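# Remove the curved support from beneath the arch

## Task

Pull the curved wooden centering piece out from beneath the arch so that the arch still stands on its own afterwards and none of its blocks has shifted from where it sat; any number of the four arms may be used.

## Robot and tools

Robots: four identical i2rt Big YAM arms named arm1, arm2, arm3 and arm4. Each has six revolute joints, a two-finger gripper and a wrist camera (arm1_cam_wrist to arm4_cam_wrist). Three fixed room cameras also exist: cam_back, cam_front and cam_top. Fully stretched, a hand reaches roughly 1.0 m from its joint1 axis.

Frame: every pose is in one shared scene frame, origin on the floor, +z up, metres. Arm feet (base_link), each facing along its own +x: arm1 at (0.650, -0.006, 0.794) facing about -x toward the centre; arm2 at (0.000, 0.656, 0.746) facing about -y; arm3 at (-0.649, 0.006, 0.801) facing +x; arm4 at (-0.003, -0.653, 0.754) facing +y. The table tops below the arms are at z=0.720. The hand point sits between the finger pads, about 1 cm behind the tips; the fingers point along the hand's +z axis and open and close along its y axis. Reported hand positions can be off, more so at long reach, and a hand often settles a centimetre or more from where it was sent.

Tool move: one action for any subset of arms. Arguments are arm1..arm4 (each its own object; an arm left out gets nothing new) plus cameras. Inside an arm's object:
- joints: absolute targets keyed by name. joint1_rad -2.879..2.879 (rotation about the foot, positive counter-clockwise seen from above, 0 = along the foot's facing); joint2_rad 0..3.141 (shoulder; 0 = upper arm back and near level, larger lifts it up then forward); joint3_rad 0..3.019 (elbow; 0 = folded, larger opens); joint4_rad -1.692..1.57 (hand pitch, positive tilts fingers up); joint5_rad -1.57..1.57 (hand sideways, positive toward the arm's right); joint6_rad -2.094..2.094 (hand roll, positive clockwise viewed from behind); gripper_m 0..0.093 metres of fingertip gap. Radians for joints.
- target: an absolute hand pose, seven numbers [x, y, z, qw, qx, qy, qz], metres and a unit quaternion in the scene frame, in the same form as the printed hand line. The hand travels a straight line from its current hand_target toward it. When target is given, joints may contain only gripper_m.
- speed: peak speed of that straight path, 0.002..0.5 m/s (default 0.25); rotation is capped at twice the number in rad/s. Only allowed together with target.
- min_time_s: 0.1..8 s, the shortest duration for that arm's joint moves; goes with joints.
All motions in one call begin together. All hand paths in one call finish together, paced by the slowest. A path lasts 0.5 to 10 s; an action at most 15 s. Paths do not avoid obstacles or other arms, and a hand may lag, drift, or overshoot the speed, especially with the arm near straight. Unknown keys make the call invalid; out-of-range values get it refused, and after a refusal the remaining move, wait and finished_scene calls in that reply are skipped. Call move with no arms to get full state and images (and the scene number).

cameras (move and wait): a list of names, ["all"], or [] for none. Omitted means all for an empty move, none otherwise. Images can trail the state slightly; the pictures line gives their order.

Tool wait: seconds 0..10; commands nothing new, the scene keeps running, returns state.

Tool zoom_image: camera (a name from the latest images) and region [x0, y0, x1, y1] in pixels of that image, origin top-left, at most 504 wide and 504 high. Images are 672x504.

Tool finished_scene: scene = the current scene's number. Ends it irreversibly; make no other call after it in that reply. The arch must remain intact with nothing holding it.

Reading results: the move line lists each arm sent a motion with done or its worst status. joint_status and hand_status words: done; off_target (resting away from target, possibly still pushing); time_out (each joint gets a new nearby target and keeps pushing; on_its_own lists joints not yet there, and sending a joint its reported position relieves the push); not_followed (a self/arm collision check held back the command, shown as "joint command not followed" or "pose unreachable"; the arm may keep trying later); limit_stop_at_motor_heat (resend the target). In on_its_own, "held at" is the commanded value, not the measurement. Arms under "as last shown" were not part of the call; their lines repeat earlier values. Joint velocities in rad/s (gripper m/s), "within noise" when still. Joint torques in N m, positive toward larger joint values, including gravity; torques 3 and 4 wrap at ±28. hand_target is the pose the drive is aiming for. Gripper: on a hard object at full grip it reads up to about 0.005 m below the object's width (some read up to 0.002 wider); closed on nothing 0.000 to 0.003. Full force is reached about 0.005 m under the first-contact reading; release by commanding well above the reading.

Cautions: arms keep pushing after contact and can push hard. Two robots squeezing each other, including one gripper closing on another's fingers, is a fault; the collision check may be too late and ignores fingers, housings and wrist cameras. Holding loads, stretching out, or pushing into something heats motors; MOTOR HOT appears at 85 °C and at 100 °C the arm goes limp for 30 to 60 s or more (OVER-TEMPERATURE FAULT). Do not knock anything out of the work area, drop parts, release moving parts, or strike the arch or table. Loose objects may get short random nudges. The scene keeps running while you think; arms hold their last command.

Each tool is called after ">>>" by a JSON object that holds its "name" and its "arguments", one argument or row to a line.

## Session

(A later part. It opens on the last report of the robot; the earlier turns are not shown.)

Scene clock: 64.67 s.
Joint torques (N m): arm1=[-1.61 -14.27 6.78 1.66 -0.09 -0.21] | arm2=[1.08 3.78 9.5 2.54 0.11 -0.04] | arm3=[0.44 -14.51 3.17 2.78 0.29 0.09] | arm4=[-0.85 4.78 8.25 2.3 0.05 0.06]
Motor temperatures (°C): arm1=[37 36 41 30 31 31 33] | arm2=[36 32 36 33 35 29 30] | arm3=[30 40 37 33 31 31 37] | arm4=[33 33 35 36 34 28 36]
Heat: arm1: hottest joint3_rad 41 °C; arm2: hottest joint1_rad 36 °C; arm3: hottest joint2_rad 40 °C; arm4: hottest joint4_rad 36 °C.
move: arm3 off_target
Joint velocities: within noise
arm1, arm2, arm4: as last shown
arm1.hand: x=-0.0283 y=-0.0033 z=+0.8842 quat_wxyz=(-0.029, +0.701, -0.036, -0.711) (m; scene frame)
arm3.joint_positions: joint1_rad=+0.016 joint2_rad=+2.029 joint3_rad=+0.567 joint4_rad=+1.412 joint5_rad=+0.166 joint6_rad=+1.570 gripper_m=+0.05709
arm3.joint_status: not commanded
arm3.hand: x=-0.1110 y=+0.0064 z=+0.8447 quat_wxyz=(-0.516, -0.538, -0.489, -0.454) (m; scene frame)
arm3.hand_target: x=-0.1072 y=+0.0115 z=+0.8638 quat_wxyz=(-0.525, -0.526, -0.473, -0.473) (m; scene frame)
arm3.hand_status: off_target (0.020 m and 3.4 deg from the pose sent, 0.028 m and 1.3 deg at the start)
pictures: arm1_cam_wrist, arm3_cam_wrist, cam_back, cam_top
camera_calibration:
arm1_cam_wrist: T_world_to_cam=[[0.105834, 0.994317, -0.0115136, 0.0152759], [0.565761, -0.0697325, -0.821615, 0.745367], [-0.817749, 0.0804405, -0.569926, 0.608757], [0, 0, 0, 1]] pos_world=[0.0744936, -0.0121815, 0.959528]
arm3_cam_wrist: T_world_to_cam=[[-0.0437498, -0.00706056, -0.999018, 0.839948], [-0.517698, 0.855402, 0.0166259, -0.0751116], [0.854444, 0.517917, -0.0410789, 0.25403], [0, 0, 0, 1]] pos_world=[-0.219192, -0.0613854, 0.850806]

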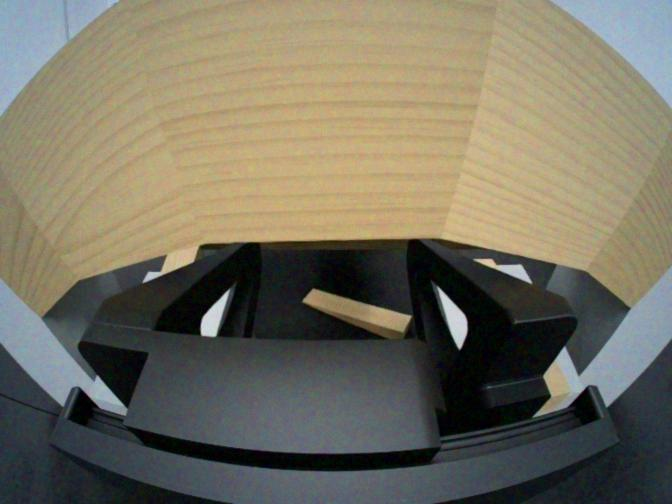

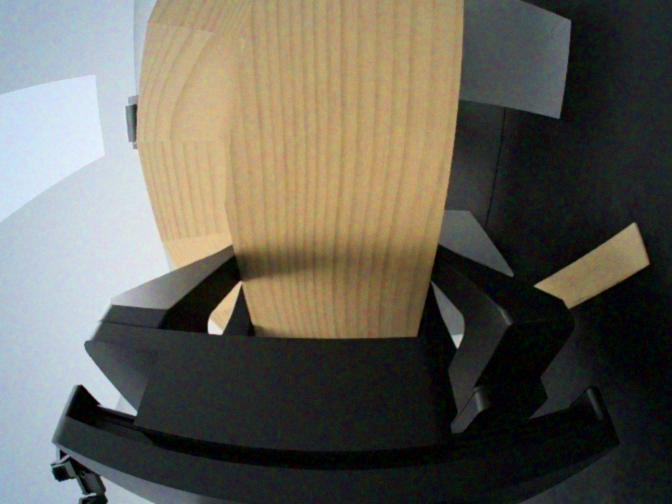

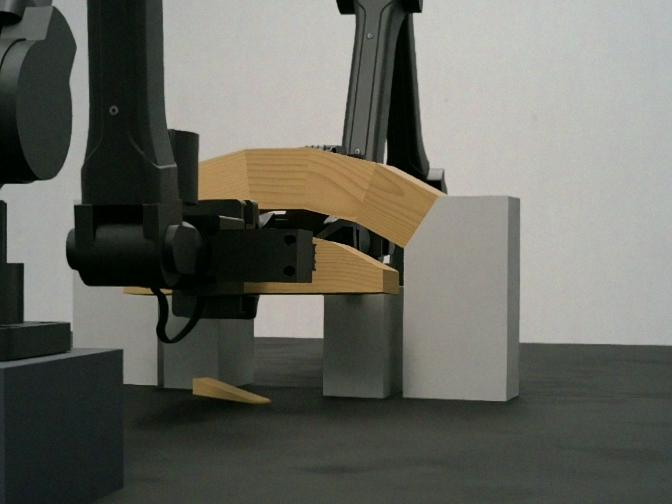

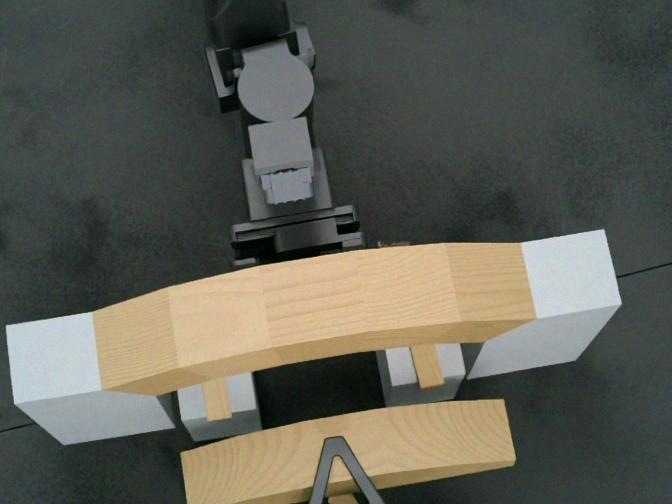

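>>> {"name": "move", "arguments": {
  "arm3": {"target":[-0.16,0.015,0.89,0.5255,0.5255,0.4731,0.4731],"speed":0.08}
}}

>>> {"name": "move", "arguments": {
  "arm3": {"target":[-0.24,0.018,0.93,0.2706,0.6533,0.6533,0.2706],"speed":0.12},
  "cameras": ["cam_top","cam_back","arm1_cam_wrist","arm4_cam_wrist"]
}}

Scene clock: 67.43 s.
Joint torques (N m): arm1=[-1.73 -14.27 6.79 1.68 -0.09 -0.21] | arm2=[1.32 3.9 9.51 2.41 0.09 -0.02] | arm3=[0.62 -14.8 2.61 3.06 0.31 0.06] | arm4=[-0.85 4.31 8.25 2.22 0.04 0.1]
Motor temperatures (°C): arm1=[37 36 41 30 31 31 33] | arm2=[36 32 36 33 34 29 30] | arm3=[30 40 37 33 31 31 37] | arm4=[33 33 35 36 34 28 36]
Heat: arm1: hottest joint3_rad 41 °C; arm2: hottest joint1_rad 36 °C; arm3: hottest joint2_rad 40 °C; arm4: hottest joint4_rad 36 °C.
move: arm3 off_target
Joint velocities: within noise
arm1, arm2, arm4: as last shown
arm3.joint_positions: joint1_rad=+0.037 joint2_rad=+1.926 joint3_rad=+0.410 joint4_rad=+1.433 joint5_rad=+0.186 joint6_rad=+1.571 gripper_m=+0.05709
arm3.joint_status: not commanded
arm3.hand: x=-0.1653 y=+0.0097 z=+0.8575 quat_wxyz=(-0.509, -0.545, -0.498, -0.444) (m; scene frame)
arm3.hand_target: x=-0.1605 y=+0.0148 z=+0.8892 quat_wxyz=(-0.525, -0.526, -0.473, -0.473) (m; scene frame)
arm3.hand_status: off_target (0.033 m and 5.2 deg from the pose sent, 0.067 m and 3.4 deg at the start)
pictures: none

Scene clock: 71.53 s.
Joint torques (N m): arm1=[-1.55 -14.27 6.78 1.66 -0.09 -0.22] | arm2=[1.14 3.72 9.48 2.47 0.11 0.01] | arm3=[-1.03 -8 16.34 1.22 0.14 -0.02] | arm4=[-1.08 4.42 8.31 2.19 0.09 0.07]
Motor temperatures (°C): arm1=[37 36 41 30 31 31 33] | arm2=[36 32 36 33 34 29 30] | arm3=[30 40 38 33 31 31 37] | arm4=[33 32 35 36 34 28 36]
Heat: arm1: hottest joint3_rad 41 °C; arm2: hottest joint1_rad 36 °C; arm3: hottest joint2_rad 40 °C; arm4: hottest joint4_rad 36 °C.
move: arm3 off_target
Joint velocities: within noise
arm1, arm2, arm4: as last shown
arm3.joint_positions: joint1_rad=+0.011 joint2_rad=+1.090 joint3_rad=+0.466 joint4_rad=-0.268 joint5_rad=+0.026 joint6_rad=+1.605 gripper_m=+0.05709
arm3.joint_status: not commanded
arm3.hand: x=-0.2762 y=+0.0199 z=+0.8796 quat_wxyz=(-0.234, -0.665, -0.671, -0.232) (m; scene frame)
arm3.hand_target: x=-0.2439 y=+0.0179 z=+0.9305 quat_wxyz=(-0.271, -0.653, -0.653, -0.270) (m; scene frame)
arm3.hand_status: off_target (0.062 m and 6.5 deg from the pose sent, 0.104 m and 40.3 deg at the start)
pictures: arm1_cam_wrist, arm4_cam_wrist, cam_back, cam_top
camera_calibration:
arm1_cam_wrist: T_world_to_cam=[[0.105834, 0.994317, -0.0115136, 0.0152759], [0.565761, -0.0697325, -0.821615, 0.745367], [-0.817749, 0.0804405, -0.569926, 0.608757], [0, 0, 0, 1]] pos_world=[0.0744936, -0.0121815, 0.959528]

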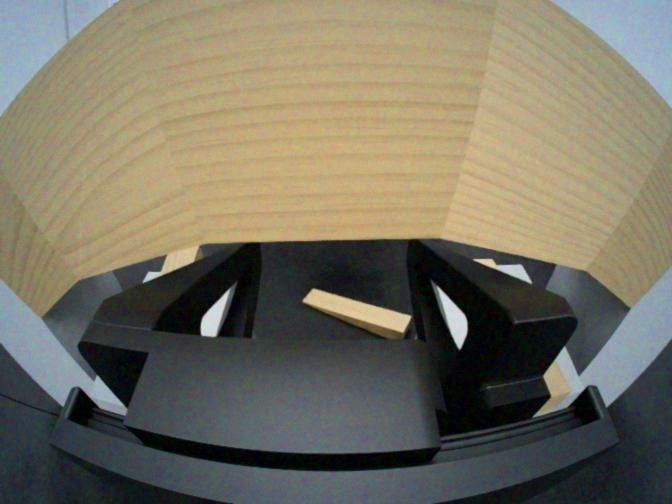

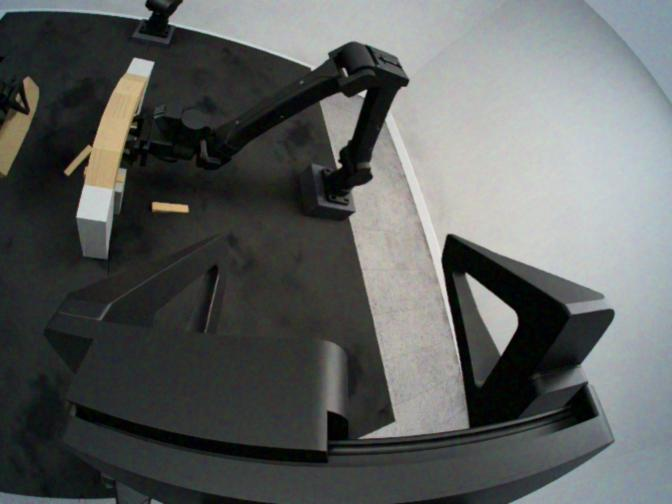

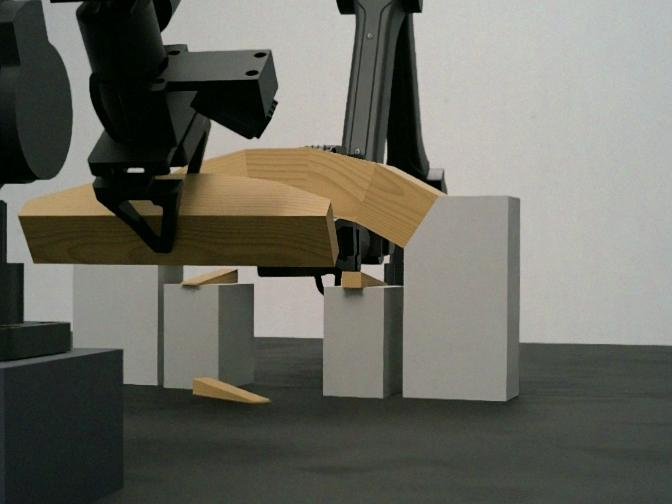

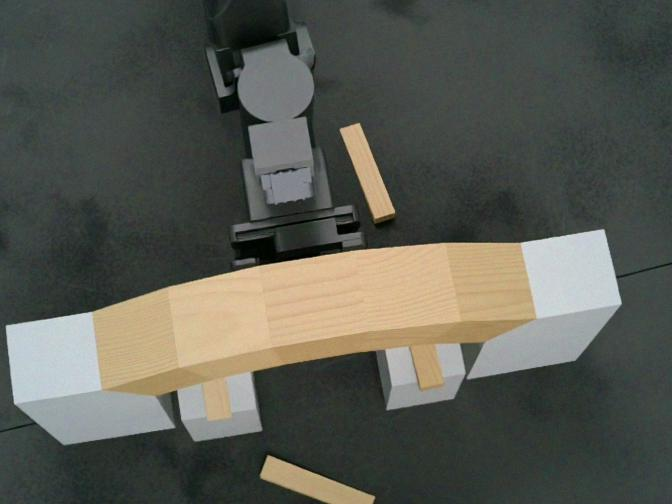

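>>> {"name": "move", "arguments": {
  "arm3": {"target":[-0.26,0.02,0.90,0,0.7071,0.7071,0],"speed":0.12},
  "cameras": ["cam_back","arm4_cam_wrist"]
}}

Scene clock: 75.80 s.
Joint torques (N m): arm1=[-1.67 -14.27 6.78 1.68 -0.1 -0.22] | arm2=[1.26 3.96 9.55 2.43 0.11 -0.01] | arm3=[-1.14 -9.99 14.67 -0.77 0.12 0.07] | arm4=[-0.85 4.25 8.12 2.24 0.09 0.07]
Motor temperatures (°C): arm1=[37 36 41 30 30 31 33] | arm2=[36 32 36 33 34 29 30] | arm3=[30 40 40 32 31 31 37] | arm4=[33 32 36 36 34 28 36]
Heat: arm1: hottest joint3_rad 41 °C; arm2: hottest joint1_rad 36 °C; arm3: hottest joint2_rad 40 °C; arm4: hottest joint3_rad 36 °C.
move: arm3 off_target
Joint velocities: within noise
arm1, arm2, arm4: as last shown
arm3.joint_positions: joint1_rad=+0.006 joint2_rad=+1.438 joint3_rad=+0.928 joint4_rad=-1.105 joint5_rad=-0.003 joint6_rad=+1.605 gripper_m=+0.05709
arm3.joint_status: not commanded
arm3.hand: x=-0.2878 y=+0.0224 z=+0.8789 quat_wxyz=(+0.017, -0.703, -0.710, +0.020) (m; scene frame)
arm3.hand_target: x=-0.2615 y=+0.0199 z=+0.9004 quat_wxyz=(-0.001, -0.707, -0.707, +0.000) (m; scene frame)
arm3.hand_status: off_target (0.035 m and 3.1 deg from the pose sent, 0.026 m and 38.5 deg at the start)
pictures: arm4_cam_wrist, cam_back

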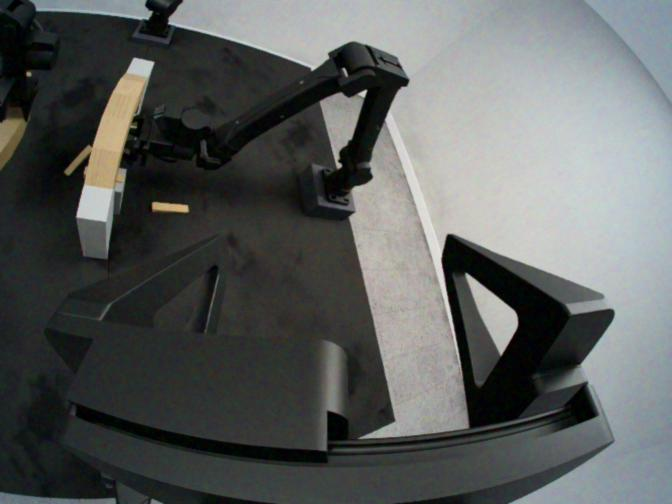

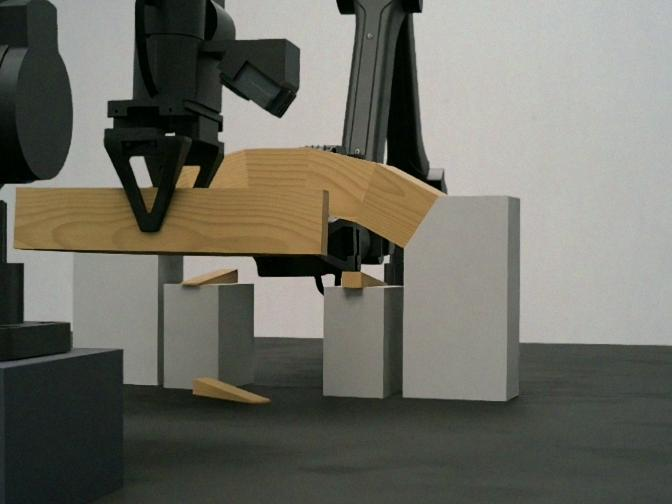

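>>> {"name": "move", "arguments": {
  "arm3": {"target":[-0.26,0.02,0.81,0,0.7071,0.7071,0],"speed":0.12},
  "cameras": ["cam_back"]
}}

Scene clock: 77.60 s.
Joint torques (N m): arm1=[-1.55 -14.39 6.76 1.66 -0.09 -0.21] | arm2=[1.14 3.78 9.54 2.47 0.11 -0.02] | arm3=[-0.97 -11.69 8.44 0.17 0.13 0.08] | arm4=[-0.73 5.01 8.18 2.33 0.03 0.08]
Motor temperatures (°C): arm1=[37 36 42 30 30 31 33] | arm2=[36 32 36 33 34 29 29] | arm3=[30 40 40 32 31 31 37] | arm4=[33 32 36 36 34 28 36]
Heat: arm1: hottest joint3_rad 42 °C; arm2: hottest joint1_rad 36 °C; arm3: hottest joint2_rad 40 °C; arm4: hottest joint3_rad 36 °C.
move: arm3 done
Joint velocities: within noise
arm1, arm2, arm4: as last shown
arm3.joint_positions: joint1_rad=+0.006 joint2_rad=+1.590 joint3_rad=+0.872 joint4_rad=-0.868 joint5_rad=-0.004 joint6_rad=+1.605 gripper_m=+0.05709
arm3.joint_status: not commanded
arm3.hand: x=-0.2688 y=+0.0228 z=+0.8065 quat_wxyz=(+0.007, -0.704, -0.710, +0.009) (m; scene frame)
arm3.hand_target: x=-0.2601 y=+0.0200 z=+0.8101 quat_wxyz=(+0.000, -0.707, -0.707, +0.000) (m; scene frame)
arm3.hand_status: done (0.010 m and 1.5 deg from the pose sent, 0.074 m and 3.1 deg at the start)
pictures: cam_back

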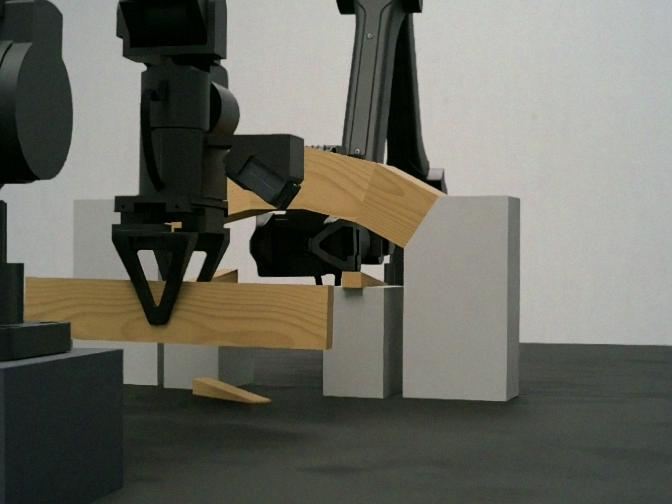

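>>> {"name": "move", "arguments": {
  "arm3": {"target":[-0.26,0.02,0.765,0,0.7071,0.7071,0],"speed":0.1}
}}

>>> {"name": "move", "arguments": {
  "arm3": {"target":[-0.26,0.02,0.752,0,0.7071,0.7071,0],"speed":0.04},
  "cameras": ["cam_back","arm3_cam_wrist"]
}}

Scene clock: 78.97 s.
Joint torques (N m): arm1=[-1.55 -14.33 6.78 1.66 -0.09 -0.21] | arm2=[1.14 3.96 9.5 2.48 0.09 -0.01] | arm3=[-0.97 -12.22 7.38 0.2 0.13 0.09] | arm4=[-1.32 4.66 8.32 2.21 0.05 0.09]
Motor temperatures (°C): arm1=[37 36 42 30 30 31 33] | arm2=[36 32 36 33 34 29 29] | arm3=[30 40 40 32 31 31 37] | arm4=[33 32 36 36 34 28 36]
Heat: arm1: hottest joint3_rad 42 °C; arm2: hottest joint1_rad 36 °C; arm3: hottest joint2_rad 40 °C; arm4: hottest joint3_rad 36 °C.
move: arm3 done
Joint velocities: within noise
arm1, arm2, arm4: as last shown
arm3.joint_positions: joint1_rad=+0.006 joint2_rad=+1.685 joint3_rad=+0.836 joint4_rad=-0.736 joint5_rad=-0.004 joint6_rad=+1.605 gripper_m=+0.05709
arm3.joint_status: not commanded
arm3.hand: x=-0.2684 y=+0.0226 z=+0.7624 quat_wxyz=(+0.007, -0.704, -0.710, +0.009) (m; scene frame)
arm3.hand_target: x=-0.2601 y=+0.0200 z=+0.7651 quat_wxyz=(+0.000, -0.707, -0.707, +0.000) (m; scene frame)
arm3.hand_status: done (0.009 m and 1.4 deg from the pose sent, 0.043 m and 1.5 deg at the start)
pictures: none

Scene clock: 80.03 s.
Joint torques (N m): arm1=[-1.61 -14.39 6.76 1.68 -0.09 -0.22] | arm2=[1.26 3.78 9.44 2.45 0.11 -0.03] | arm3=[-0.91 -11.99 6.8 0.25 0.12 0.09] | arm4=[-0.97 4.37 8.31 2.37 0.02 0.05]
Motor temperatures (°C): arm1=[37 36 42 30 30 31 33] | arm2=[36 32 36 33 34 29 29] | arm3=[30 40 40 32 31 31 37] | arm4=[33 32 36 36 34 28 36]
Heat: arm1: hottest joint3_rad 42 °C; arm2: hottest joint1_rad 36 °C; arm3: hottest joint2_rad 40 °C; arm4: hottest joint3_rad 36 °C.
move: arm3 done
Joint velocities: within noise
arm1.joint_positions: joint1_rad=+0.051 joint2_rad=+2.077 joint3_rad=+0.959 joint4_rad=+1.127 joint5_rad=+0.118 joint6_rad=+0.019 gripper_m=+0.06011
arm1.joint_status: not commanded
arm1.hand: x=-0.0283 y=-0.0033 z=+0.8842 quat_wxyz=(-0.029, +0.701, -0.036, -0.711) (m; scene frame)
arm1.hand_target: x=-0.0388 y=+0.0059 z=+0.8731 quat_wxyz=(-0.037, +0.706, -0.037, -0.706) (m; scene frame)
arm1.hand_status: not commanded
arm2, arm4: as last shown
arm3.joint_positions: joint1_rad=+0.006 joint2_rad=+1.711 joint3_rad=+0.833 joint4_rad=-0.699 joint5_rad=-0.004 joint6_rad=+1.605 gripper_m=+0.05709
arm3.joint_status: not commanded
arm3.hand: x=-0.2658 y=+0.0227 z=+0.7521 quat_wxyz=(+0.004, -0.704, -0.711, +0.006) (m; scene frame)
arm3.hand_target: x=-0.2602 y=+0.0200 z=+0.7520 quat_wxyz=(+0.000, -0.707, -0.707, +0.000) (m; scene frame)
arm3.hand_status: done (0.006 m and 1.0 deg from the pose sent, 0.014 m and 1.4 deg at the start)
pictures: arm3_cam_wrist, cam_back
camera_calibration:
arm3_cam_wrist: T_world_to_cam=[[-0.999988, -0.00498825, 0.000319163, -0.264996], [-0.00376867, 0.794364, 0.607431, -0.473923], [-0.00328355, 0.607422, -0.794373, 0.710586], [0, 0, 0, 1]] pos_world=[-0.264446, -0.0564796, 0.85243]

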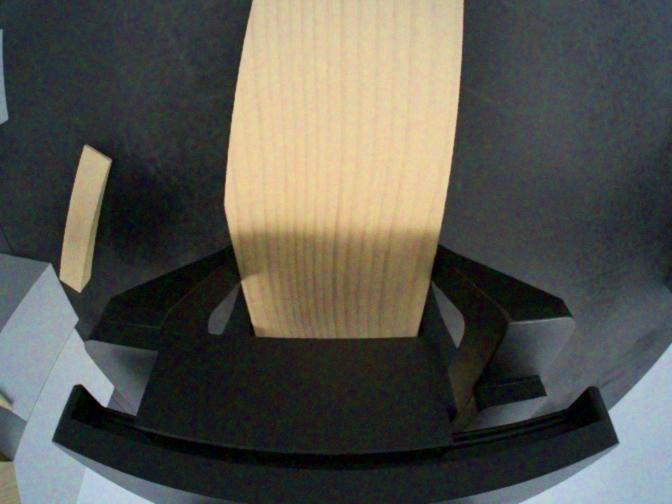

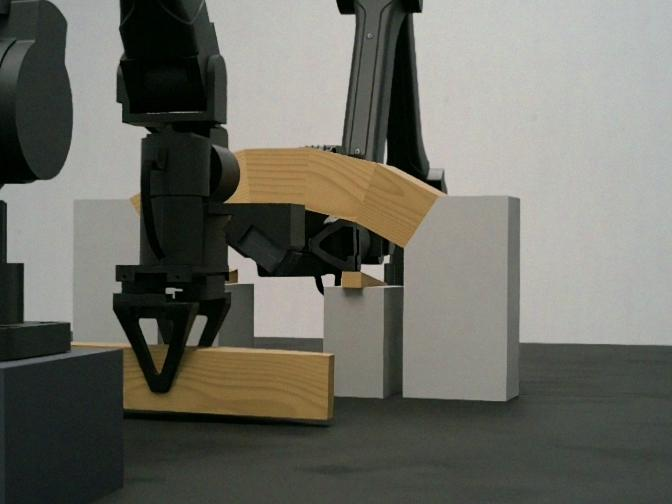

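>>> {"name": "move", "arguments": {
  "arm3": {"target":[-0.26,0.02,0.743,0,0.7071,0.7071,0],"speed":0.03},
  "cameras": ["cam_back"]
}}

>>> {"name": "zoom_image", "arguments": {
  "camera": "cam_back",
  "region": [100, 320, 360, 450]
}}

Scene clock: 81.17 s.
Joint torques (N m): arm1=[-1.67 -14.27 6.8 1.65 -0.09 -0.21] | arm2=[1.2 3.96 9.52 2.51 0.1 -0.01] | arm3=[-0.85 -11.75 6.42 0.35 0.13 0.1] | arm4=[-0.73 4.89 8.28 2.35 0.05 0.07]
Motor temperatures (°C): arm1=[37 36 42 30 30 31 33] | arm2=[36 32 36 33 34 29 29] | arm3=[30 40 40 32 31 31 37] | arm4=[33 32 36 36 34 28 36]
Heat: arm1: hottest joint3_rad 42 °C; arm2: hottest joint1_rad 36 °C; arm3: hottest joint2_rad 40 °C; arm4: hottest joint3_rad 36 °C.
move: arm3 done
Joint velocities: within noise
arm1: as last shown
arm2.joint_positions: joint1_rad=-0.491 joint2_rad=+0.571 joint3_rad=+1.396 joint4_rad=-1.145 joint5_rad=+0.158 joint6_rad=+0.378 gripper_m=+0.09396
arm2.joint_status: not commanded
arm2.hand: x=-0.1424 y=+0.4717 z=+1.3418 quat_wxyz=(-0.330, -0.780, -0.216, +0.486) (m; scene frame)
arm2.hand_target: x=-0.1404 y=+0.4751 z=+1.3501 quat_wxyz=(-0.336, -0.774, -0.213, +0.492) (m; scene frame)
arm2.hand_status: not commanded
arm3.joint_positions: joint1_rad=+0.006 joint2_rad=+1.729 joint3_rad=+0.831 joint4_rad=-0.674 joint5_rad=-0.004 joint6_rad=+1.605 gripper_m=+0.05709
arm3.joint_status: not commanded
arm3.hand: x=-0.2639 y=+0.0227 z=+0.7451 quat_wxyz=(+0.002, -0.704, -0.711, +0.004) (m; scene frame)
arm3.hand_target: x=-0.2600 y=+0.0201 z=+0.7431 quat_wxyz=(+0.000, -0.707, -0.707, +0.000) (m; scene frame)
arm3.hand_status: done (0.005 m and 0.8 deg from the pose sent, 0.011 m and 1.0 deg at the start)
arm4.joint_positions: joint1_rad=-0.377 joint2_rad=+0.615 joint3_rad=+1.493 joint4_rad=-1.274 joint5_rad=+0.157 joint6_rad=-0.616 gripper_m=+0.09396
arm4.joint_status: not commanded
arm4.hand: x=+0.0978 y=-0.4603 z=+1.3602 quat_wxyz=(-0.554, +0.623, -0.545, -0.090) (m; scene frame)
arm4.hand_target: x=+0.0963 y=-0.4637 z=+1.3683 quat_wxyz=(-0.562, +0.618, -0.542, -0.093) (m; scene frame)
arm4.hand_status: not commanded
pictures: cam_back

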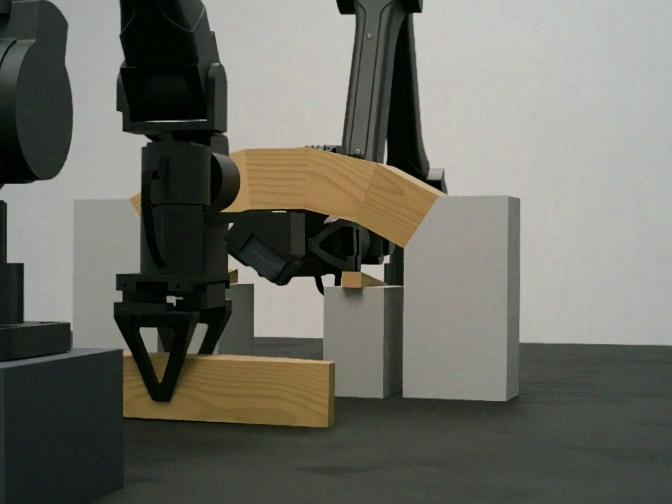

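Scaled by 1.938 from the camera's 672x504 image, which has a finer 960x720 frame.

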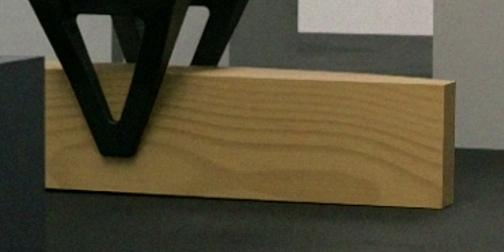

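>>> {"name": "move", "arguments": {
  "arm3": {"target":[-0.26,0.02,0.737,0,0.7071,0.7071,0],"speed":0.03}
}}

>>> {"name": "move", "arguments": {
  "arm3": {"joints":{"gripper_m":0.09}},
  "cameras": ["cam_back"]
}}

>>> {"name": "move", "arguments": {
  "arm3": {"target":[-0.26,0.02,0.85,0,0.7071,0.7071,0],"speed":0.1}
}}

>>> {"name": "move", "arguments": {
  "arm1": {"target":[0.10,-0.008,0.875,-0.037,0.7061,-0.037,-0.7061],"speed":0.08},
  "cameras": ["cam_back","cam_top","cam_front"]
}}

Scene clock: 82.37 s.
Joint torques (N m): arm1=[-1.55 -14.27 6.79 1.63 -0.09 -0.21] | arm2=[1.26 3.72 9.57 2.44 0.1 -0.01] | arm3=[-0.85 -10.87 6.17 0.58 0.11 0.1] | arm4=[-1.38 4.54 8.23 2.24 0.04 0.05]
Motor temperatures (°C): arm1=[37 36 42 30 30 31 32] | arm2=[36 32 36 33 34 29 29] | arm3=[30 40 40 32 31 31 37] | arm4=[33 32 36 36 34 28 36]
Heat: arm1: hottest joint3_rad 42 °C; arm2: hottest joint1_rad 36 °C; arm3: hottest joint2_rad 40 °C; arm4: hottest joint3_rad 36 °C.
move: arm3 done
Joint velocities: within noise
arm1, arm2, arm4: as last shown
arm3.joint_positions: joint1_rad=+0.006 joint2_rad=+1.731 joint3_rad=+0.831 joint4_rad=-0.662 joint5_rad=-0.003 joint6_rad=+1.605 gripper_m=+0.05709
arm3.joint_status: not commanded
arm3.hand: x=-0.2615 y=+0.0227 z=+0.7441 quat_wxyz=(-0.001, -0.704, -0.711, +0.001) (m; scene frame)
arm3.hand_target: x=-0.2601 y=+0.0200 z=+0.7372 quat_wxyz=(+0.000, -0.707, -0.707, +0.000) (m; scene frame)
arm3.hand_status: done (0.008 m and 0.6 deg from the pose sent, 0.009 m and 0.8 deg at the start)
pictures: none

Scene clock: 83.00 s.
Joint torques (N m): arm1=[-1.61 -14.21 6.79 1.68 -0.09 -0.21] | arm2=[1.2 3.55 9.51 2.47 0.09 -0.02] | arm3=[-0.79 -10.87 6.16 0.31 0.13 0.1] | arm4=[-0.67 4.54 8.24 2.13 0.08 0.08]
Motor temperatures (°C): arm1=[37 36 42 30 30 31 32] | arm2=[36 32 36 33 34 29 29] | arm3=[30 40 40 32 31 31 37] | arm4=[33 32 36 36 34 28 36]
Heat: arm1: hottest joint3_rad 42 °C; arm2: hottest joint1_rad 36 °C; arm3: hottest joint2_rad 40 °C; arm4: hottest joint3_rad 36 °C.
move: arm3 done
Joint velocities: within noise
arm1, arm2, arm4: as last shown
arm3.joint_positions: joint1_rad=+0.006 joint2_rad=+1.732 joint3_rad=+0.831 joint4_rad=-0.656 joint5_rad=-0.004 joint6_rad=+1.605 gripper_m=+0.08984
arm3.joint_status: all done
arm3.hand: x=-0.2600 y=+0.0229 z=+0.7438 quat_wxyz=(-0.003, -0.704, -0.711, -0.001) (m; scene frame)
arm3.hand_target: x=-0.2602 y=+0.0200 z=+0.7371 quat_wxyz=(+0.000, -0.707, -0.707, +0.000) (m; scene frame)
arm3.hand_status: not commanded
pictures: cam_back

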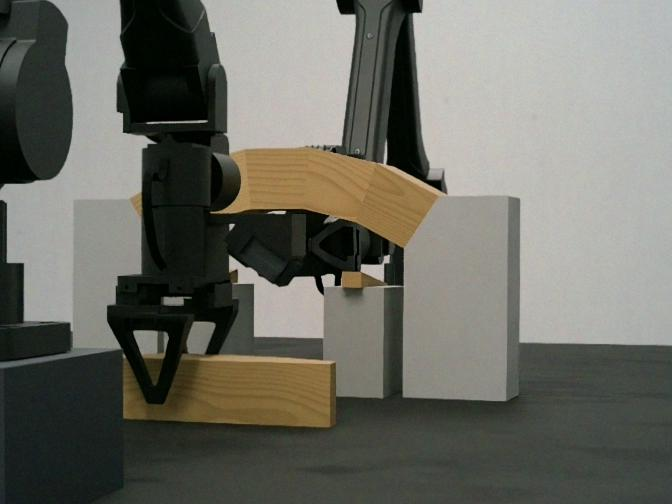

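Scene clock: 84.90 s.
Joint torques (N m): arm1=[-1.55 -14.15 6.75 1.66 -0.1 -0.22] | arm2=[1.26 3.84 9.55 2.44 0.1 -0.03] | arm3=[-0.97 -12.34 11.71 -0.7 0.14 0.08] | arm4=[-0.79 4.31 8.29 2.35 0.05 0.09]
Motor temperatures (°C): arm1=[37 36 42 30 30 31 32] | arm2=[36 32 36 33 34 29 29] | arm3=[30 40 40 32 31 31 37] | arm4=[33 32 36 36 34 28 36]
Heat: arm1: hottest joint3_rad 42 °C; arm2: hottest joint1_rad 36 °C; arm3: hottest joint2_rad 40 °C; arm4: hottest joint3_rad 36 °C.
move: arm3 off_target
Joint velocities: within noise
arm1, arm2, arm4: as last shown
arm3.joint_positions: joint1_rad=+0.006 joint2_rad=+1.531 joint3_rad=+0.883 joint4_rad=-0.963 joint5_rad=-0.004 joint6_rad=+1.605 gripper_m=+0.08995
arm3.joint_status: not commanded
arm3.hand: x=-0.2801 y=+0.0226 z=+0.8316 quat_wxyz=(+0.015, -0.704, -0.710, +0.018) (m; scene frame)
arm3.hand_target: x=-0.2607 y=+0.0200 z=+0.8502 quat_wxyz=(+0.000, -0.707, -0.707, +0.000) (m; scene frame)
arm3.hand_status: off_target (0.027 m and 2.8 deg from the pose sent, 0.106 m and 0.6 deg at the start)
pictures: none

Scene clock: 87.27 s.
Joint torques (N m): arm1=[0.73 -13.98 1.78 3.56 0.12 -0.2] | arm2=[1.14 3.78 9.52 2.47 0.09 -0.01] | arm3=[-1.03 -12.45 11.66 -0.75 0.14 0.08] | arm4=[-1.32 4.6 8.28 2.18 0.04 0.08]
Motor temperatures (°C): arm1=[37 36 42 30 30 31 32] | arm2=[36 32 36 33 34 29 29] | arm3=[30 41 40 32 30 31 37] | arm4=[33 32 36 36 34 28 36]
Heat: arm1: hottest joint3_rad 42 °C; arm2: hottest joint1_rad 36 °C; arm3: hottest joint2_rad 41 °C; arm4: hottest joint3_rad 36 °C.
move: arm1 off_target
Joint velocities: within noise
arm1.joint_positions: joint1_rad=+0.062 joint2_rad=+1.982 joint3_rad=+0.599 joint4_rad=+1.345 joint5_rad=+0.154 joint6_rad=+0.019 gripper_m=+0.06011
arm1.joint_status: not commanded
arm1.hand: x=+0.0973 y=+0.0002 z=+0.8622 quat_wxyz=(-0.039, +0.717, -0.044, -0.694) (m; scene frame)
arm1.hand_target: x=+0.0999 y=-0.0078 z=+0.8747 quat_wxyz=(-0.037, +0.706, -0.037, -0.706) (m; scene frame)
arm1.hand_status: off_target (0.015 m and 2.0 deg from the pose sent, 0.129 m and 1.2 deg at the start)
arm2, arm3, arm4: as last shown
pictures: cam_back, cam_front, cam_top

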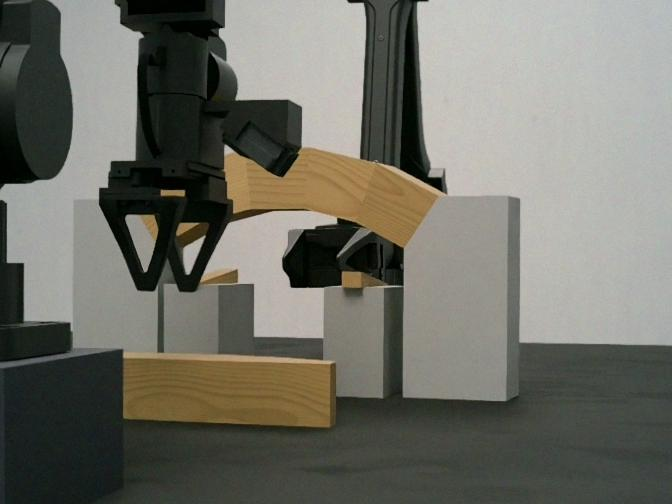

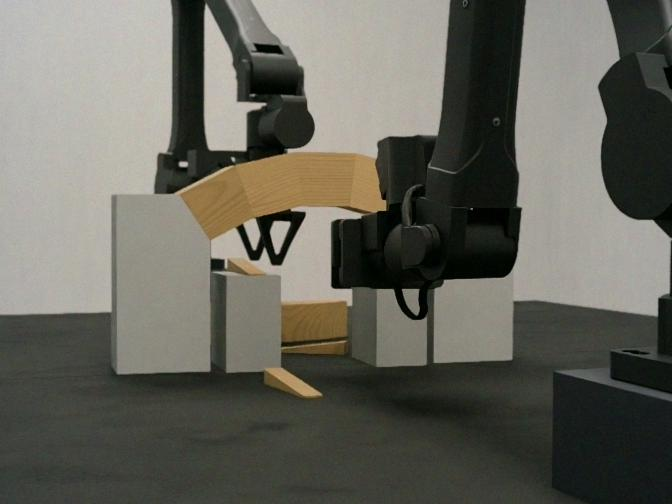

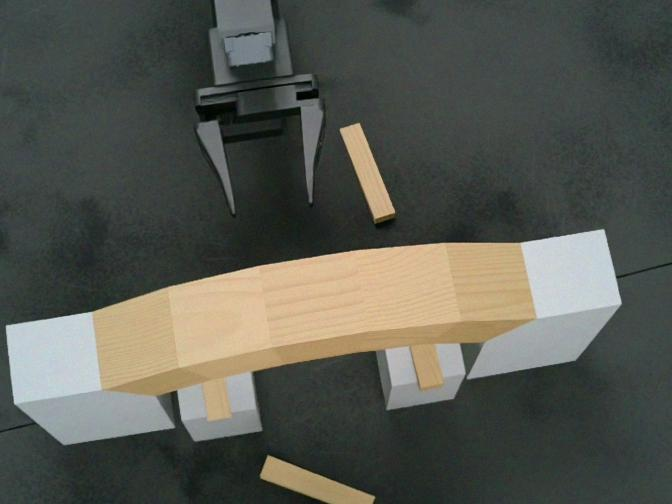

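>>> {"name": "finished_scene", "arguments": {
  "scene": 1
}}

The scene is finished: the task was done.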